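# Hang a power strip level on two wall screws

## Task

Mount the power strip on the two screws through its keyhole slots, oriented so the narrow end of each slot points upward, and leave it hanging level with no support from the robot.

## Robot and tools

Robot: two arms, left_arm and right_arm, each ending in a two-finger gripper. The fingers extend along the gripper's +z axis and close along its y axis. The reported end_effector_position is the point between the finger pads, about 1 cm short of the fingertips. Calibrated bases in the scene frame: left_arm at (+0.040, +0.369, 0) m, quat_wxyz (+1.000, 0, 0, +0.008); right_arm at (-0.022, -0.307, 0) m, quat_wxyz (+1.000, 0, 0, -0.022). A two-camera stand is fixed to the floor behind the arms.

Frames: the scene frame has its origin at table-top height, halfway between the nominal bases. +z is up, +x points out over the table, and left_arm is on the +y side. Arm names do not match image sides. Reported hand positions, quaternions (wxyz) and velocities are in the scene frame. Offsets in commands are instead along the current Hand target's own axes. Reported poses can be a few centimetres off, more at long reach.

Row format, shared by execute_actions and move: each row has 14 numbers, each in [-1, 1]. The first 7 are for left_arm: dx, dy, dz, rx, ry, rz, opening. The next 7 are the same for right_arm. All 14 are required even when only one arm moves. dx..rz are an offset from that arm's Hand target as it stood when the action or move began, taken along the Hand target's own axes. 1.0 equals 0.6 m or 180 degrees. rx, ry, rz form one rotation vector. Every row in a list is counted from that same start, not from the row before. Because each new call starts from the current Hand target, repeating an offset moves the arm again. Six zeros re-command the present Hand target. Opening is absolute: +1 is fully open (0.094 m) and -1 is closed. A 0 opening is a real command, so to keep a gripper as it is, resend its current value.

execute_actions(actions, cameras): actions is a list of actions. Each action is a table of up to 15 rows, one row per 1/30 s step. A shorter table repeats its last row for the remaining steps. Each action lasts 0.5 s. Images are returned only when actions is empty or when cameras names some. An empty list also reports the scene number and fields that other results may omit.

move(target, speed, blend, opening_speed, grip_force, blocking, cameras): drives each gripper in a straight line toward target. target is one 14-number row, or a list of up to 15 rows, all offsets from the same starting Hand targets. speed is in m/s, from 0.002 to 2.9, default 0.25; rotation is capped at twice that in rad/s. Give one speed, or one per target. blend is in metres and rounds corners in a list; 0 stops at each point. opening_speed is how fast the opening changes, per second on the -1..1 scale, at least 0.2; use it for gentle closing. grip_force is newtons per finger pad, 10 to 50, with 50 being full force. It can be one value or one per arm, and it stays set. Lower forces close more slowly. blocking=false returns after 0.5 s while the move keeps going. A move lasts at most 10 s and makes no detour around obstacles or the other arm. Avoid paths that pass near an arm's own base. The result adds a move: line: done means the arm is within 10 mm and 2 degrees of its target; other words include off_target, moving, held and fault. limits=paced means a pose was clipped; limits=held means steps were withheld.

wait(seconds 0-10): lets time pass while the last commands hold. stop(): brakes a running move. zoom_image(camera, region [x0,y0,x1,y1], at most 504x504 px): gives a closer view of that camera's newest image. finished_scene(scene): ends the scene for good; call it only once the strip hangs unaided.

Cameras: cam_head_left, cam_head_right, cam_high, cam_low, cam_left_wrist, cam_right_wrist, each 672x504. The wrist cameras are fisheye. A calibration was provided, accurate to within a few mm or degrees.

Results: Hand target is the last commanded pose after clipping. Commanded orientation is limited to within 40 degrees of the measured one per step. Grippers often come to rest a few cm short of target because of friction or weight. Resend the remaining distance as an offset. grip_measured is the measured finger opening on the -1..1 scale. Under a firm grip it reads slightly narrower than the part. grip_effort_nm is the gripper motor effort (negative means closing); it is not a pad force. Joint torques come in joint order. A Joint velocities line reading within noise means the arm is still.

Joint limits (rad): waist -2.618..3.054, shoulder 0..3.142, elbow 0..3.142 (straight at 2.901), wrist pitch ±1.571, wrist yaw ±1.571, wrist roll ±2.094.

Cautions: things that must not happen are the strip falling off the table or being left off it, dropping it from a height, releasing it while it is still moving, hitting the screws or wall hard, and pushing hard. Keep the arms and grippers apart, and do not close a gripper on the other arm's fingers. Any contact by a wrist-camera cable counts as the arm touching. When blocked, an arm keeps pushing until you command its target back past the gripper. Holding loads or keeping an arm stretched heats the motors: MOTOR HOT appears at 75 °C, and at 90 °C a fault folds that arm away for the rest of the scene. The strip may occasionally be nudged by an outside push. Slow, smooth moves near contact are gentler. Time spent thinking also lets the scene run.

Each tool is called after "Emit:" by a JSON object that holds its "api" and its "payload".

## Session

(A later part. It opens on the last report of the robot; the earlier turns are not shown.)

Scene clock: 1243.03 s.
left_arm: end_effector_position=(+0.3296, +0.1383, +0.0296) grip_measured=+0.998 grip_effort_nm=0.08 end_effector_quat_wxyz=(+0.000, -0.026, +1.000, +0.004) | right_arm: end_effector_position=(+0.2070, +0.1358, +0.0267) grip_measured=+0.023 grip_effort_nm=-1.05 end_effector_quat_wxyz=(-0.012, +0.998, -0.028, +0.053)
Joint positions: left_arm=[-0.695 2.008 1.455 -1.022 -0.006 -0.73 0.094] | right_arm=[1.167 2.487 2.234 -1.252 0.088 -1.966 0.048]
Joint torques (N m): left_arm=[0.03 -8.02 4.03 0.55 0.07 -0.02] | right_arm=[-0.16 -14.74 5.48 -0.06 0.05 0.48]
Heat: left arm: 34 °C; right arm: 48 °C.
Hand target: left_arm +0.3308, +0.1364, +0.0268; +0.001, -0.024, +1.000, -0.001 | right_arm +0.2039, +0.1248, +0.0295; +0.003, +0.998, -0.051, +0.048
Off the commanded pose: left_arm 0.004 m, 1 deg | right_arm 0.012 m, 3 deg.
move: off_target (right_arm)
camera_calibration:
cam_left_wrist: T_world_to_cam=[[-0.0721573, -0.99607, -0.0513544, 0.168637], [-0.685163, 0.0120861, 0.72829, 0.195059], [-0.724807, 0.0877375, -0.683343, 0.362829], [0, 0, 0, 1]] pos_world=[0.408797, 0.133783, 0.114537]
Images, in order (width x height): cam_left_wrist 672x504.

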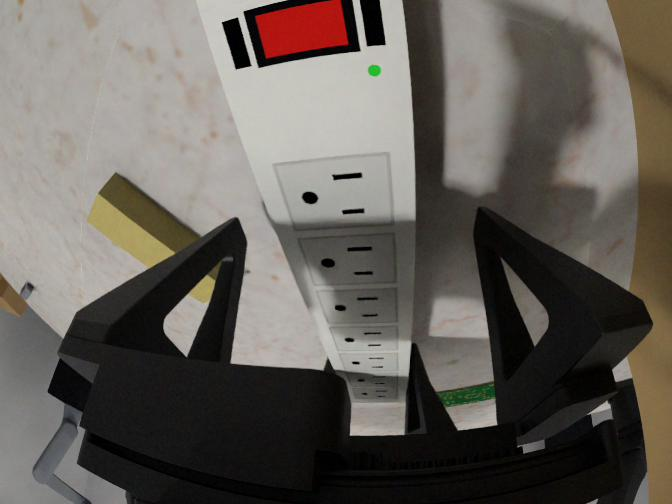

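Emit:
{"api": "move", "payload": {"target": [0,0,0,0,0,0,-0.35,0,0,0,0,0,0,-0.35], "opening_speed": 0.4, "cameras": ["cam_left_wrist","cam_right_wrist"]}}

Scene clock: 1251.10 s.
left_arm: end_effector_position=(+0.3293, +0.1383, +0.0296) grip_measured=-0.038 grip_effort_nm=-1.04 end_effector_quat_wxyz=(-0.001, -0.028, +1.000, +0.003) | right_arm: end_effector_position=(+0.2070, +0.1358, +0.0267) grip_measured=+0.022 grip_effort_nm=-1.05 end_effector_quat_wxyz=(-0.012, +0.998, -0.030, +0.053)
Joint positions: left_arm=[-0.695 2.008 1.455 -1.023 -0.005 -0.734 0.045] | right_arm=[1.167 2.487 2.234 -1.252 0.088 -1.961 0.048]
Joint torques (N m): left_arm=[-0.03 -8.03 4.08 0.57 0.06 0.08] | right_arm=[-0.17 -14.71 5.64 -0.02 0.09 0.41]
Heat: left arm: 34 °C; right arm: 48 °C.
Hand target: left_arm +0.3308, +0.1364, +0.0268; +0.001, -0.024, +1.000, -0.001 | right_arm +0.2039, +0.1248, +0.0295; +0.003, +0.998, -0.051, +0.048
Off the commanded pose: left_arm 0.004 m, 1 deg | right_arm 0.012 m, 3 deg.
move: off_target (right_arm)
camera_calibration:
cam_left_wrist: T_world_to_cam=[[-0.0680722, -0.996369, -0.0511464, 0.167356], [-0.68406, 0.0092948, 0.729366, 0.19479], [-0.726242, 0.0846368, -0.682209, 0.363456], [0, 0, 0, 1]] pos_world=[0.408598, 0.134176, 0.11444]
cam_right_wrist: T_world_to_cam=[[0.161195, 0.986433, -0.0310907, -0.160322], [0.66136, -0.0845842, 0.745284, -0.147244], [0.732543, -0.140698, -0.666022, 0.0022205], [0, 0, 0, 1]] pos_world=[0.121598, 0.146005, 0.106233]
Images, in order (width x height): cam_left_wrist 672x504, cam_right_wrist 672x504.

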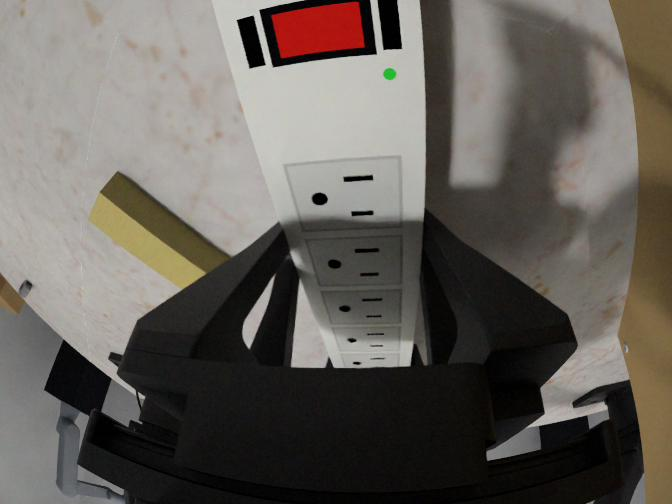

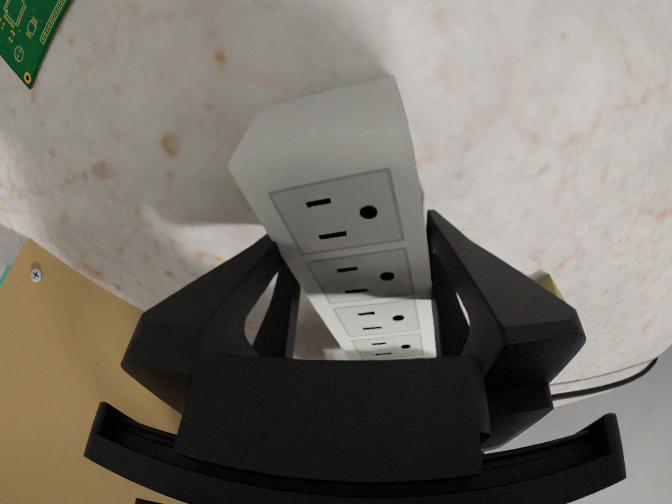

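Emit:
{"api": "move", "payload": {"target": [[0,0,0,0,0,0,-0.35,0,0,0,0,0,0,1],[0,0,0,0,0,0,-0.35,-0.02,0.02,-0.14,0,0,0,1],[0,0,0,0,0,0,-0.35,-0.08,0.3,-0.33,0,0,0,1]], "speed": 0.15, "blend": [0,0.03,0], "cameras": ["cam_head_left","cam_high","cam_left_wrist","cam_right_wrist"]}}

Scene clock: 1261.97 s.
left_arm: end_effector_position=(+0.3294, +0.1384, +0.0296) grip_measured=-0.038 grip_effort_nm=-1.04 end_effector_quat_wxyz=(-0.001, -0.032, +0.999, +0.003) | right_arm: end_effector_position=(+0.1947, +0.1203, +0.0594) grip_measured=+0.998 grip_effort_nm=0.08 end_effector_quat_wxyz=(+0.010, +0.998, -0.052, +0.044)
Joint positions: left_arm=[-0.695 2.008 1.455 -1.023 -0.005 -0.741 0.045] | right_arm=[1.176 2.452 2.302 -1.406 0.089 -1.906 0.094]
Joint torques (N m): left_arm=[-0.1 -7.95 4.11 0.56 0.05 0.16] | right_arm=[0.02 -12.45 6.56 0.15 0.05 0]
Heat: left arm: 34 °C; right arm: 48 °C.
Hand target: left_arm +0.3308, +0.1364, +0.0268; +0.001, -0.024, +1.000, -0.001 | right_arm +0.1945, +0.1191, +0.0552; +0.015, +0.998, -0.052, +0.042 (not the last commanded pose)
Off the commanded pose: left_arm 0.004 m, 1 deg | right_arm 0.246 m, 1 deg.
move: held (right_arm; a check stopped the path); path passed 1 of 3 targets; limits=held
pose unreachable (right arm): on one or more control steps of this call, first in action 0 (counted from 0), this arm could not follow its commanded pose, so it was not sent that pose on those steps. It may still have moved: this result reports where it is.
cause: moving toward the commanded pose would bring a part of the arm too close to another arm (this arm's wrist (the part past joint 4) and the left arm's forearm (the part past joint 3), along the way the arms are being sent, or toward where that arm still pushes).
camera_calibration:
cam_left_wrist: T_world_to_cam=[[-0.0608765, -0.996836, -0.0511042, 0.165166], [-0.684133, 0.00438895, 0.729344, 0.195551], [-0.726812, 0.079362, -0.682236, 0.364424], [0, 0, 0, 1]] pos_world=[0.408705, 0.134864, 0.11444]
cam_right_wrist: T_world_to_cam=[[0.205185, 0.975843, -0.075025, -0.14675], [0.672977, -0.0850129, 0.734762, -0.166287], [0.710634, -0.201252, -0.674164, 0.0427804], [0, 0, 0, 1]] pos_world=[0.111617, 0.137678, 0.140012]
Images, in order (width x height): cam_head_left 672x504, cam_high 672x504, cam_left_wrist 672x504, cam_right_wrist 672x504.

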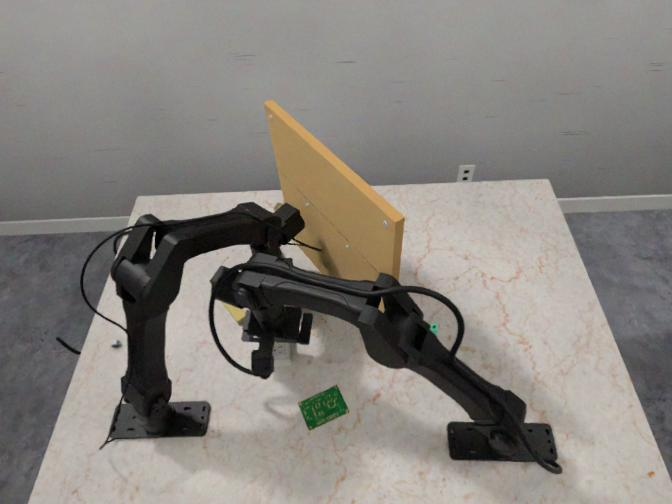

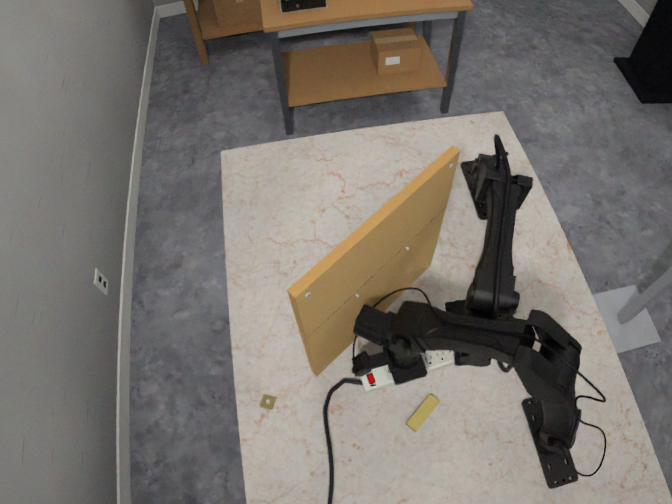

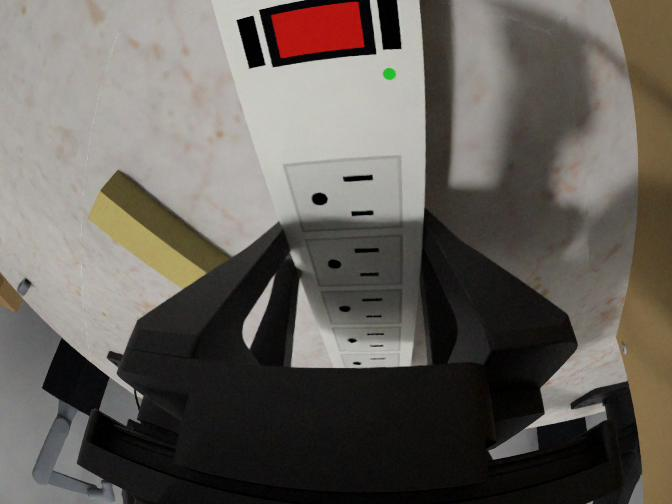

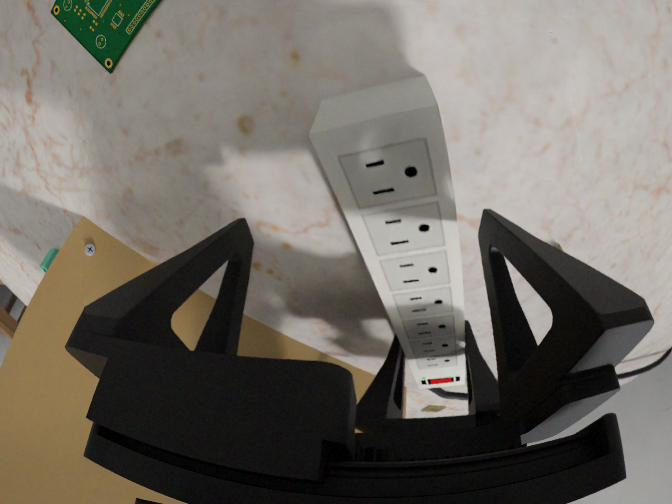

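Emit:
{"api": "move", "payload": {"target": [[0,0,0,0,0,0,-0.35,-0.005,0.03,-0.03,0,0,0,1],[0,0,0,0,0,0,-0.35,-0.02,0.22,-0.10,0,0,0,1]], "speed": 0.1, "blend": [0.005,0], "cameras": ["cam_head_left","cam_high","cam_right_wrist"]}}

Scene clock: 1272.97 s.
left_arm: end_effector_position=(+0.3299, +0.1362, +0.0296) grip_measured=-0.038 grip_effort_nm=-1.04 end_effector_quat_wxyz=(-0.001, -0.043, +0.999, -0.002) | right_arm: end_effector_position=(+0.1627, -0.0055, +0.1105) grip_measured=+0.999 grip_effort_nm=0.06 end_effector_quat_wxyz=(+0.024, +0.998, -0.052, +0.037)
Joint positions: left_arm=[-0.694 2.008 1.455 -1.016 0.004 -0.763 0.045] | right_arm=[1.106 1.893 1.619 -1.307 0.088 -1.974 0.094]
Joint torques (N m): left_arm=[-0.03 -8.02 4.03 0.5 -0.04 0.36] | right_arm=[-0.54 -11.32 5.78 0.2 0.08 -0.1]
Heat: left arm: 34 °C; right arm: 47 °C.
Hand target: left_arm +0.3308, +0.1364, +0.0268; +0.001, -0.024, +1.000, -0.001 | right_arm +0.1638, -0.0088, +0.1174; +0.015, +0.998, -0.052, +0.042
Off the commanded pose: left_arm 0.003 m, 2 deg | right_arm 0.008 m, 1 deg.
move: done
camera_calibration:
cam_right_wrist: T_world_to_cam=[[0.20548, 0.973001, -0.105102, -0.0103072], [0.684057, -0.0659919, 0.726437, -0.193826], [0.699888, -0.221164, -0.679149, 0.0768766], [0, 0, 0, 1]] pos_world=[0.0809011, 0.0142403, 0.19193]
Images, in order (width x height): cam_head_left 672x504, cam_high 672x504, cam_right_wrist 672x504.

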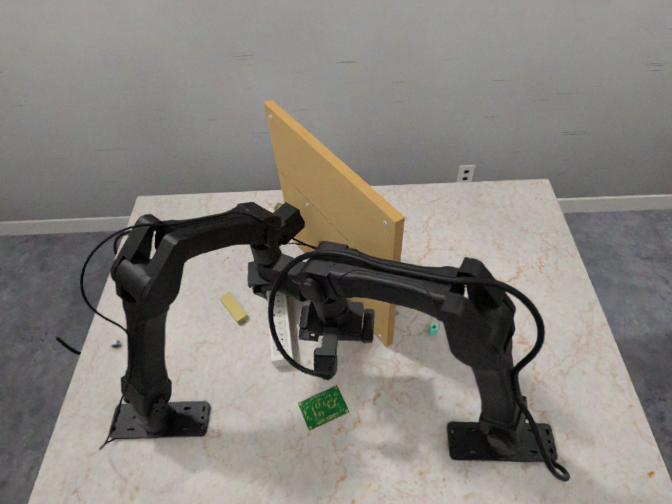

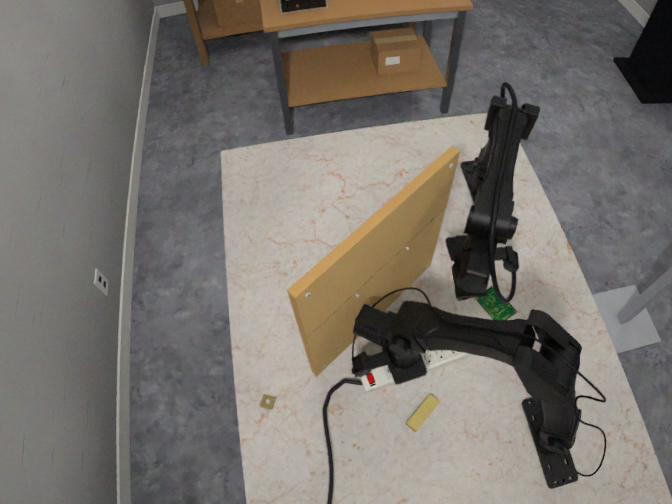

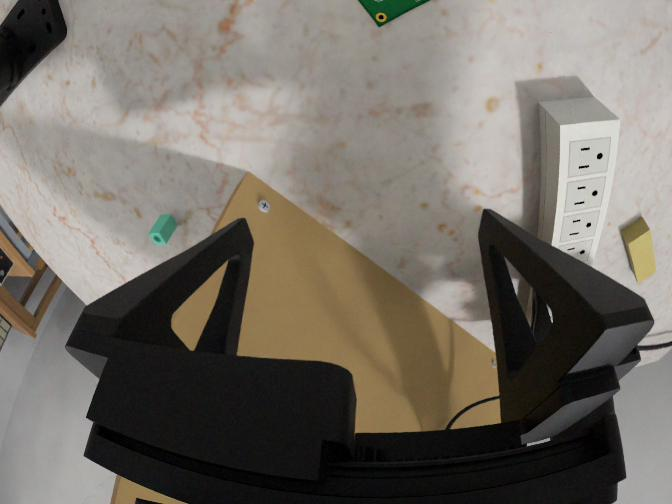

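Emit:
{"api": "move", "payload": {"target": [0,0,-0.2,0,0,0,-0.35,-0.047,0.274,-0.22,0,0,0,0.5], "speed": 0.15, "cameras": ["cam_head_left","cam_high","cam_left_wrist"]}}

Scene clock: 1285.80 s.
left_arm: end_effector_position=(+0.3246, +0.1430, +0.1250) grip_measured=-0.038 grip_effort_nm=-1.04 end_effector_quat_wxyz=(-0.026, -0.039, +0.999, +0.023) | right_arm: end_effector_position=(+0.1095, -0.1585, +0.2554) grip_measured=+0.502 grip_effort_nm=-0.12 end_effector_quat_wxyz=(-0.118, +0.981, -0.064, +0.140)
Joint positions: left_arm=[-0.691 1.998 1.822 -1.463 -0.001 -0.753 0.045] | right_arm=[0.98 1.093 1.425 -1.548 0.107 -2.094 0.071]
Joint torques (N m): left_arm=[-0.38 -11.44 7.43 0.23 0 0.28] | right_arm=[-0.62 -0.72 5.52 0.66 0.14 -0.06]
Heat: left arm: 34 °C; right arm: 44 °C.
Hand target: left_arm +0.3305, +0.1365, +0.1469; +0.001, -0.024, +1.000, -0.001 | right_arm +0.1078, -0.1649, +0.2506; +0.015, +0.998, -0.052, +0.042
Off the commanded pose: left_arm 0.023 m, 4 deg | right_arm 0.008 m, 19 deg.
joint sent to its limit (right arm) — joint 4 (wrist pitch), lower limit; joint 6 (wrist roll), lower limit. The joint targets are off in orientation, not in position.
move: off_target (left_arm, right_arm)
camera_calibration:
cam_left_wrist: T_world_to_cam=[[-0.0494111, -0.995142, -0.0851573, 0.174519], [-0.645477, -0.0332475, 0.763055, 0.111402], [-0.762179, 0.0926705, -0.640699, 0.430049], [0, 0, 0, 1]] pos_world=[0.408305, 0.137522, 0.205387]
Images, in order (width x height): cam_head_left 672x504, cam_high 672x504, cam_left_wrist 672x504.

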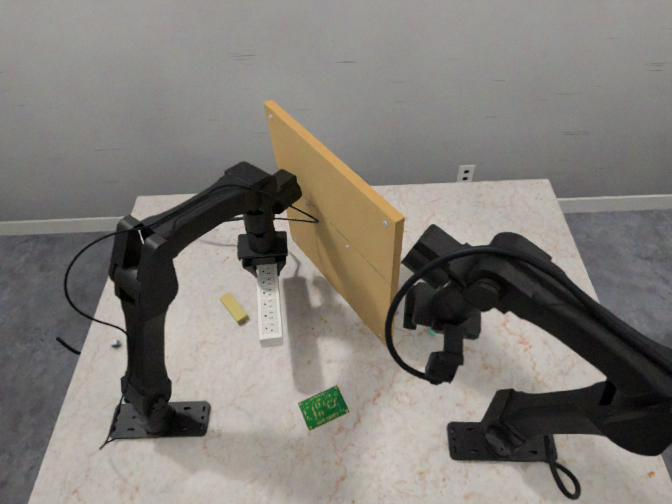

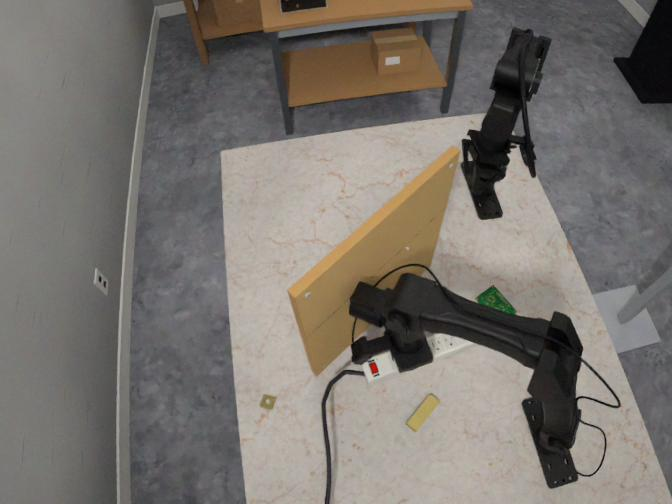

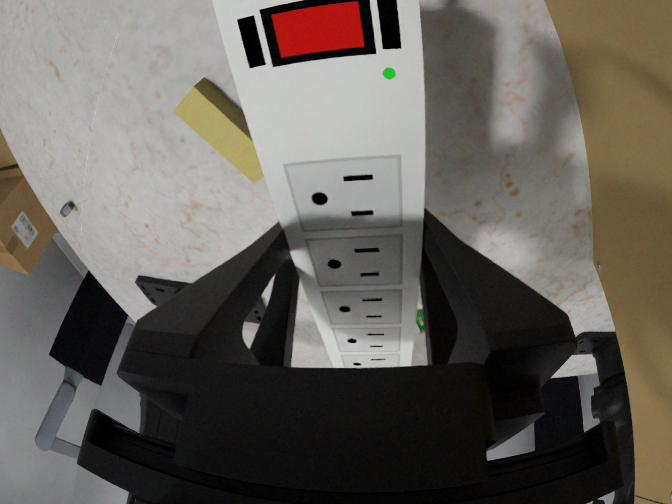

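Emit:
{"api": "move", "payload": {"target": [[0,0,-0.1,0,0,0,-0.35,0,0,0,0,0,0,0.5],[-0.02,0.013,-0.208,0.483,-0.151,-0.1505,-0.35,0,0,0,0,0,0,0.5]], "speed": 0.15, "blend": [0.03,0], "cameras": ["cam_head_left","cam_head_right","cam_high","cam_left_wrist"]}}

Scene clock: 1323.37 s.
left_arm: end_effector_position=(+0.3446, +0.1521, +0.2437) grip_measured=-0.038 grip_effort_nm=-1.04 end_effector_quat_wxyz=(+0.202, -0.270, +0.690, -0.640) | right_arm: end_effector_position=(+0.1096, -0.1585, +0.2554) grip_measured=+0.502 grip_effort_nm=-0.12 end_effector_quat_wxyz=(-0.118, +0.981, -0.064, +0.140)
Joint positions: left_arm=[-0.405 1.096 0.516 0.467 0.5 -1.583 0.045] | right_arm=[0.98 1.093 1.425 -1.548 0.107 -2.094 0.071]
Joint torques (N m): left_arm=[-1.1 -2.76 6 3.15 0.22 0.16] | right_arm=[-0.46 -0.77 5.53 0.61 0.11 -0.03]
Heat: left arm: 35 °C; right arm: 40 °C.
Hand target: left_arm +0.3418, +0.1453, +0.2717; +0.228, -0.226, +0.669, -0.670 | right_arm +0.1078, -0.1649, +0.2506; +0.015, +0.998, -0.052, +0.042
Off the commanded pose: left_arm 0.029 m, 7 deg | right_arm 0.008 m, 19 deg.
joint sent to its limit (right arm) — joint 4 (wrist pitch), lower limit; joint 6 (wrist roll), lower limit. The joint targets are off in orientation, not in position.
move: off_target (left_arm, right_arm)
camera_calibration:
cam_left_wrist: T_world_to_cam=[[0.0447704, -0.147014, 0.988121, -0.228214], [-0.98884, 0.134169, 0.064765, 0.297025], [-0.142097, -0.979993, -0.139367, 0.347735], [0, 0, 0, 1]] pos_world=[0.353339, 0.267375, 0.254729]
Images, in order (width x height): cam_head_left 672x504, cam_head_right 672x504, cam_high 672x504, cam_left_wrist 672x504.

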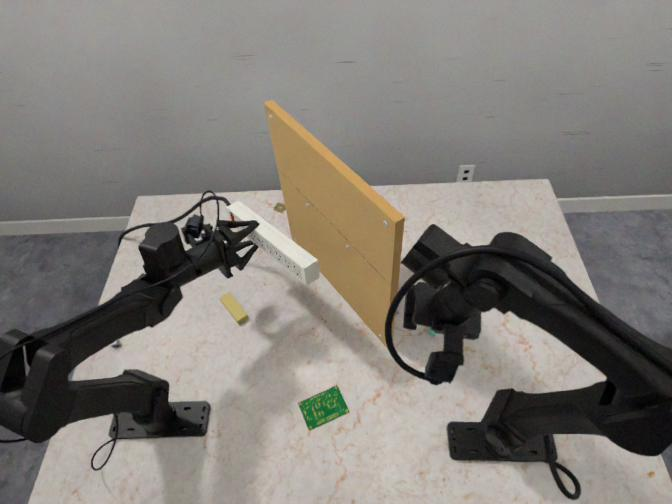

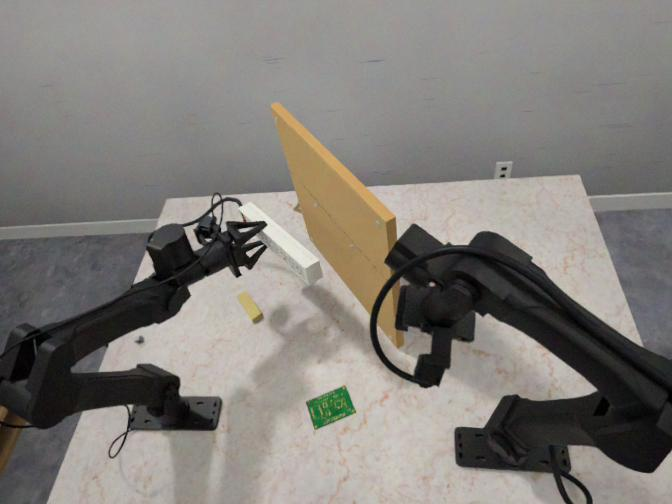

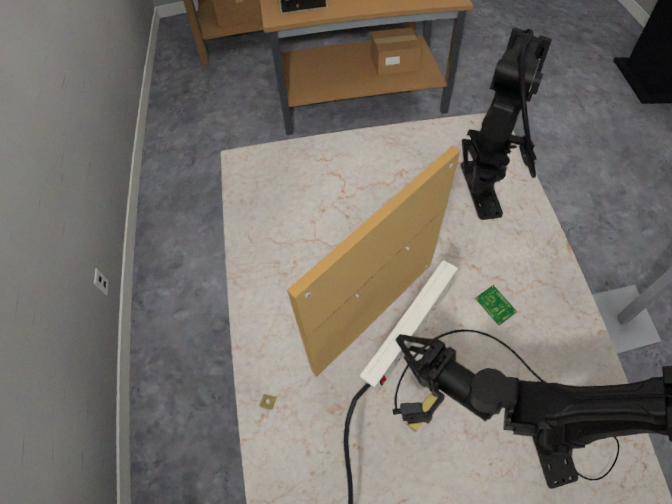

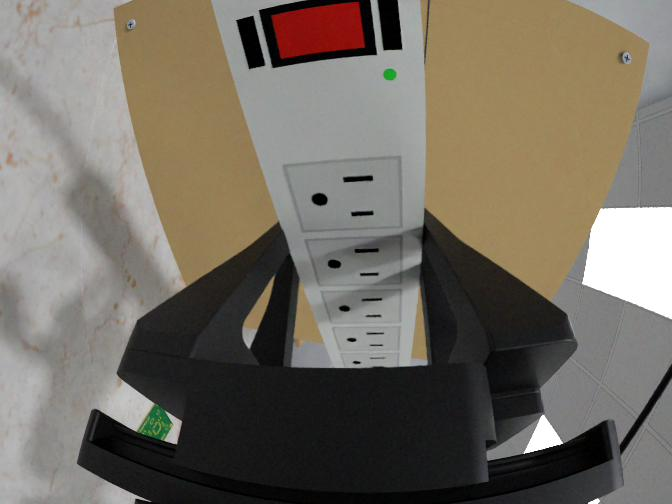

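Emit:
{"api": "move", "payload": {"target": [0,-0.13,0,0.031,0,0.021,-0.35,0,0,0,0,0,0,0.5], "speed": 0.15, "cameras": ["cam_head_left","cam_head_right","cam_high","cam_left_wrist"]}}

Emit:
{"api": "zoom_image", "payload": {"camera": "cam_left_wrist", "region": [60, 0, 400, 360]}}

Scene clock: 1371.63 s.
left_arm: end_effector_position=(+0.3463, +0.1515, +0.3048) grip_measured=-0.038 grip_effort_nm=-1.04 end_effector_quat_wxyz=(+0.228, -0.245, +0.669, -0.664) | right_arm: end_effector_position=(+0.1096, -0.1585, +0.2554) grip_measured=+0.502 grip_effort_nm=-0.12 end_effector_quat_wxyz=(-0.118, +0.981, -0.064, +0.140)
Joint positions: left_arm=[-0.405 1.048 0.653 0.378 0.5 -1.584 0.045] | right_arm=[0.98 1.093 1.425 -1.548 0.107 -2.094 0.071]
Joint torques (N m): left_arm=[-1.05 -3.19 9.31 2.77 0.21 0.23] | right_arm=[-0.55 -0.7 5.34 0.59 0.08 -0.07]
Heat: left arm: 36 °C; right arm: 40 °C.
Hand target: left_arm +0.3415, +0.1453, +0.3497; +0.260, -0.192, +0.643, -0.694 | right_arm +0.1078, -0.1649, +0.2506; +0.015, +0.998, -0.052, +0.042
Off the commanded pose: left_arm 0.046 m, 8 deg | right_arm 0.008 m, 19 deg.
joint sent to its limit (right arm) — joint 4 (wrist pitch), lower limit; joint 6 (wrist roll), lower limit. The joint targets are off in orientation, not in position.
move: off_target (left_arm, right_arm)
camera_calibration:
cam_left_wrist: T_world_to_cam=[[-0.0433914, -0.110581, 0.992919, -0.265227], [-0.990568, 0.134052, -0.0283592, 0.323761], [-0.129967, -0.984785, -0.115355, 0.34519], [0, 0, 0, 1]] pos_world=[0.354062, 0.267208, 0.31235]
Images, in order (width x height): cam_head_left 672x504, cam_head_right 672x504, cam_high 672x504, cam_left_wrist 672x504.

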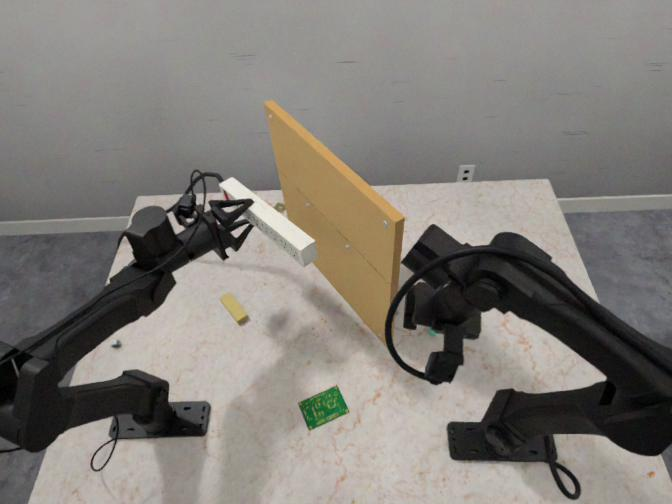

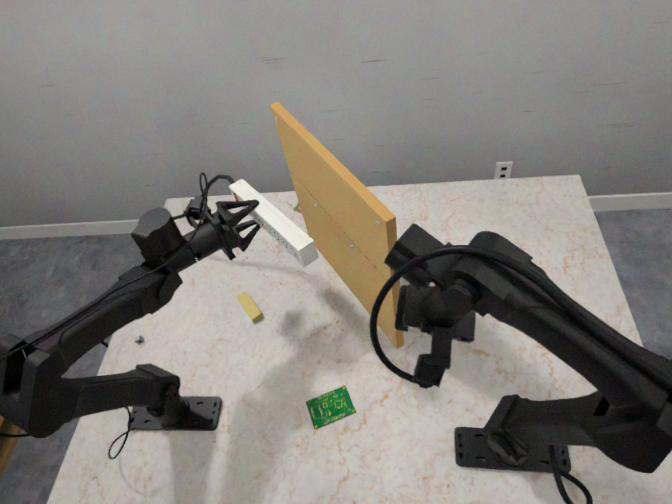

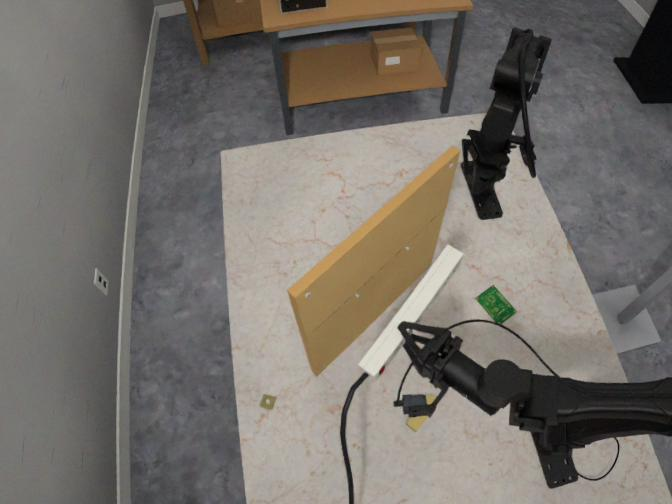

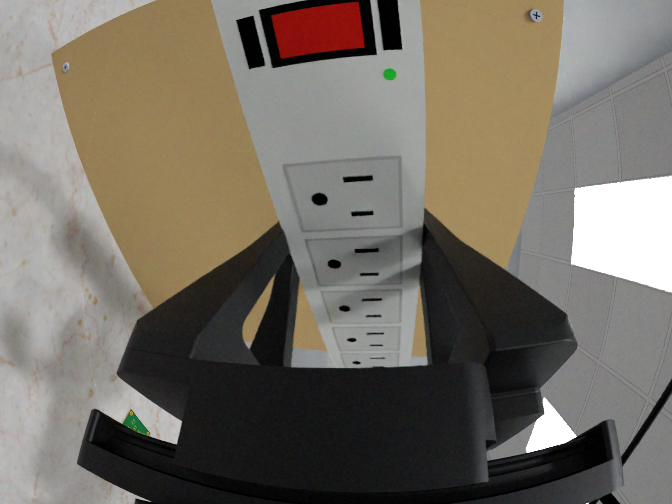

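Scaled by 1.400 from the camera's 672x504 image, which has a finer 960x720 frame.

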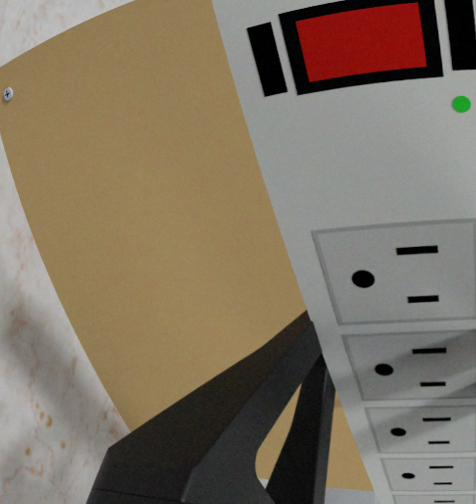

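Emit:
{"api": "move", "payload": {"target": [0,0,0,0,0,0,-0.35,-0.008,-0.14,-0.038,0.541,-0.256,0.583,-1], "speed": 0.4, "cameras": ["cam_head_left","cam_right_wrist"]}}

Scene clock: 1408.37 s.
left_arm: end_effector_position=(+0.3463, +0.1515, +0.3047) grip_measured=-0.038 grip_effort_nm=-1.04 end_effector_quat_wxyz=(+0.228, -0.245, +0.669, -0.664) | right_arm: end_effector_position=(+0.1101, -0.0801, +0.2767) grip_measured=-0.994 grip_effort_nm=-0.35 end_effector_quat_wxyz=(+0.665, -0.241, +0.663, +0.248)
Joint positions: left_arm=[-0.405 1.048 0.653 0.378 0.5 -1.584 0.045] | right_arm=[1.654 0.503 0.378 0.135 0.905 0 0]
Joint torques (N m): left_arm=[-1.01 -3.3 9.32 2.81 0.21 0.24] | right_arm=[0.54 1.92 6.95 1.61 0.15 0.01]
Heat: left arm: 40 °C; right arm: 40 °C.
Hand target: left_arm +0.3415, +0.1453, +0.3497; +0.260, -0.192, +0.643, -0.694 | right_arm +0.1100, -0.0801, +0.2708; +0.664, -0.241, +0.665, +0.242
Off the commanded pose: left_arm 0.046 m, 8 deg | right_arm 0.006 m, 1 deg.
move: off_target (left_arm)
camera_calibration:
cam_right_wrist: T_world_to_cam=[[0.695683, -0.71084, -0.103591, -0.0987705], [-0.528152, -0.408397, -0.744491, 0.229614], [0.486908, 0.572642, -0.659547, 0.291689], [0, 0, 0, 1]] pos_world=[0.0479585, -0.14347, 0.353096]
Images, in order (width x height): cam_head_left 672x504, cam_right_wrist 672x504.

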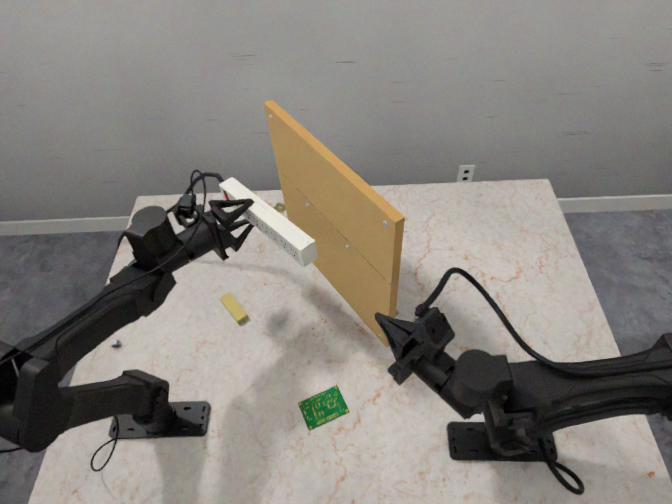

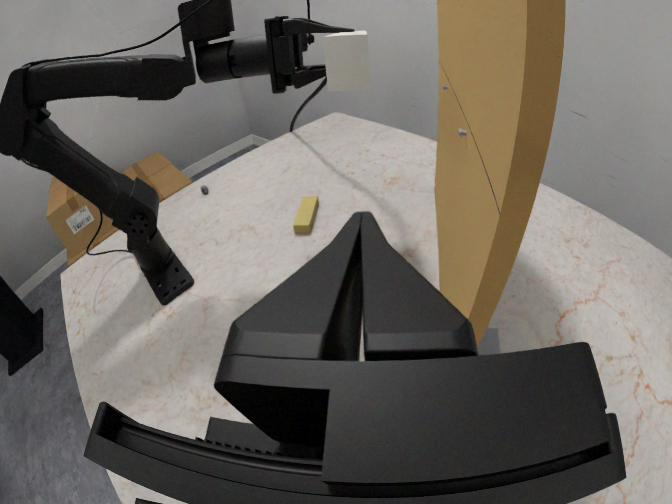

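Emit:
{"api": "zoom_image", "payload": {"camera": "cam_right_wrist", "region": [300, 0, 520, 200]}}

Emit:
{"api": "zoom_image", "payload": {"camera": "cam_head_left", "region": [200, 160, 420, 320]}}

Scaled by 2.291 from the camera's 672x504 image, which has a finer 960x720 frame.

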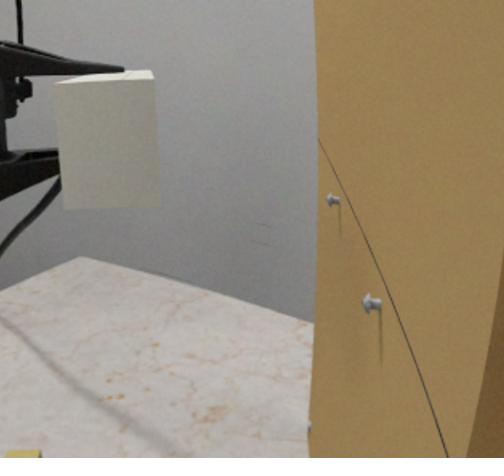

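Scaled by 2.291 from the camera's 672x504 image, which has a finer 960x720 frame.

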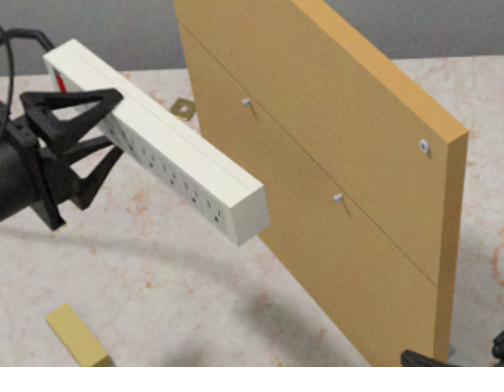

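Emit:
{"api": "move", "payload": {"target": [0.060,0.0905,0.109,0,0.067,0,-0.35,0,0,0,0,0,0,-1], "speed": 0.1, "cameras": ["cam_head_left","cam_head_right","cam_high","cam_right_wrist"]}}

Emit:
{"api": "zoom_image", "payload": {"camera": "cam_right_wrist", "region": [300, 0, 520, 200]}}

Emit:
{"api": "zoom_image", "payload": {"camera": "cam_head_left", "region": [200, 160, 420, 320]}}

Emit:
{"api": "zoom_image", "payload": {"camera": "cam_high", "region": [280, 140, 480, 400]}}

Scene clock: 1535.47 s.
left_arm: end_effector_position=(+0.3610, +0.0807, +0.2511) grip_measured=-0.038 grip_effort_nm=-1.04 end_effector_quat_wxyz=(+0.161, -0.184, +0.701, -0.670) | right_arm: end_effector_position=(+0.1102, -0.0801, +0.2769) grip_measured=-0.994 grip_effort_nm=-0.34 end_effector_quat_wxyz=(+0.665, -0.240, +0.663, +0.248)
Joint positions: left_arm=[-0.523 1.397 0.686 0.652 0.572 -1.56 0.045] | right_arm=[1.654 0.503 0.378 0.136 0.905 0 0]
Joint torques (N m): left_arm=[-1.02 -4.85 9.09 3.18 0.47 0.2] | right_arm=[0.61 1.99 6.9 1.65 0.16 -0.01]
Heat: left arm: 42 °C; right arm: 41 °C.
Hand target: left_arm +0.3585, +0.0694, +0.2999; +0.191, -0.118, +0.667, -0.711 | right_arm +0.1100, -0.0801, +0.2708; +0.664, -0.241, +0.665, +0.242
Off the commanded pose: left_arm 0.050 m, 10 deg | right_arm 0.006 m, 1 deg.
move: off_target (left_arm)
camera_calibration:
cam_right_wrist: T_world_to_cam=[[0.695378, -0.711012, -0.104457, -0.0985324], [-0.528383, -0.407326, -0.744914, 0.229962], [0.487094, 0.57319, -0.658932, 0.291663], [0, 0, 0, 1]] pos_world=[0.0479582, -0.143566, 0.353196]
Images, in order (width x height): cam_head_left 672x504, cam_head_right 672x504, cam_high 672x504, cam_right_wrist 672x504.

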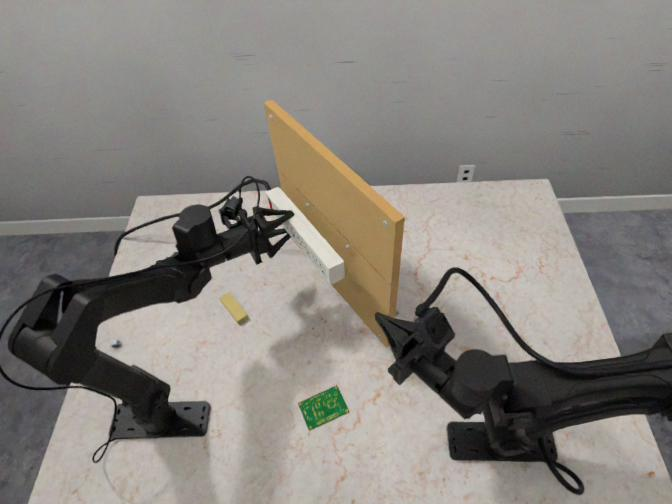

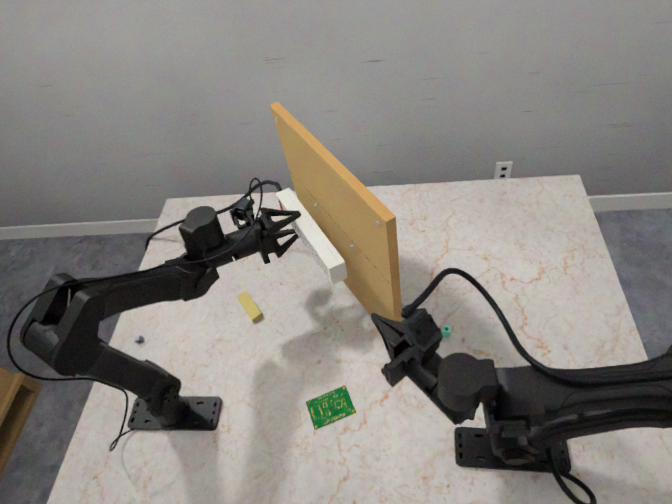

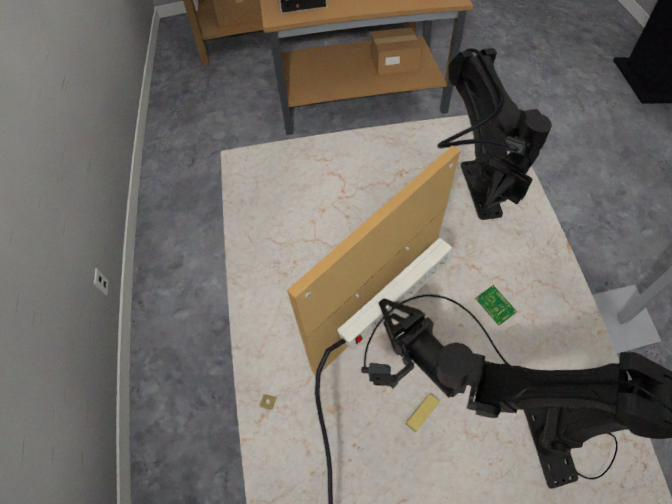

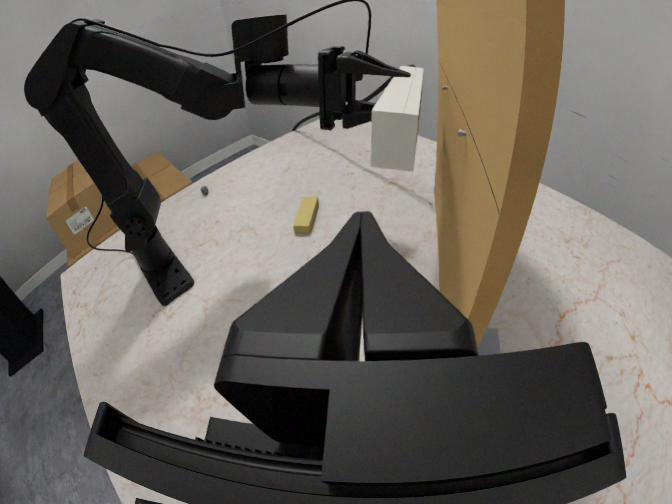

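Scaled by 2.291 from the camera's 672x504 image, which has a finer 960x720 frame.

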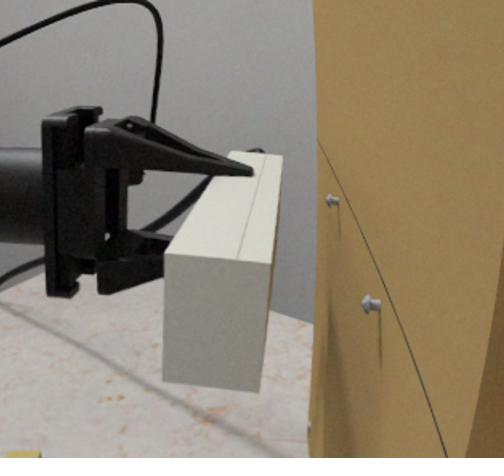

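Scaled by 2.291 from the camera's 672x504 image, which has a finer 960x720 frame.

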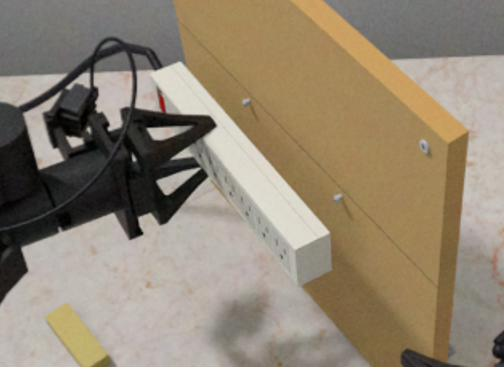

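Scaled by 1.938 from the camera's 672x504 image, which has a finer 960x720 frame.

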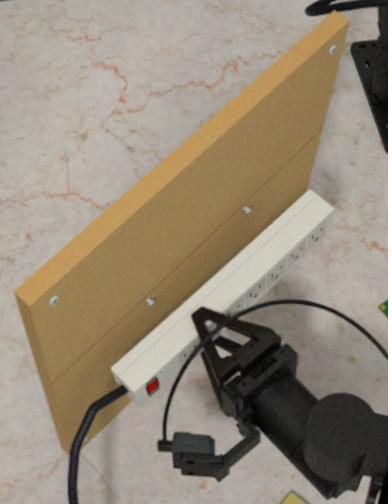

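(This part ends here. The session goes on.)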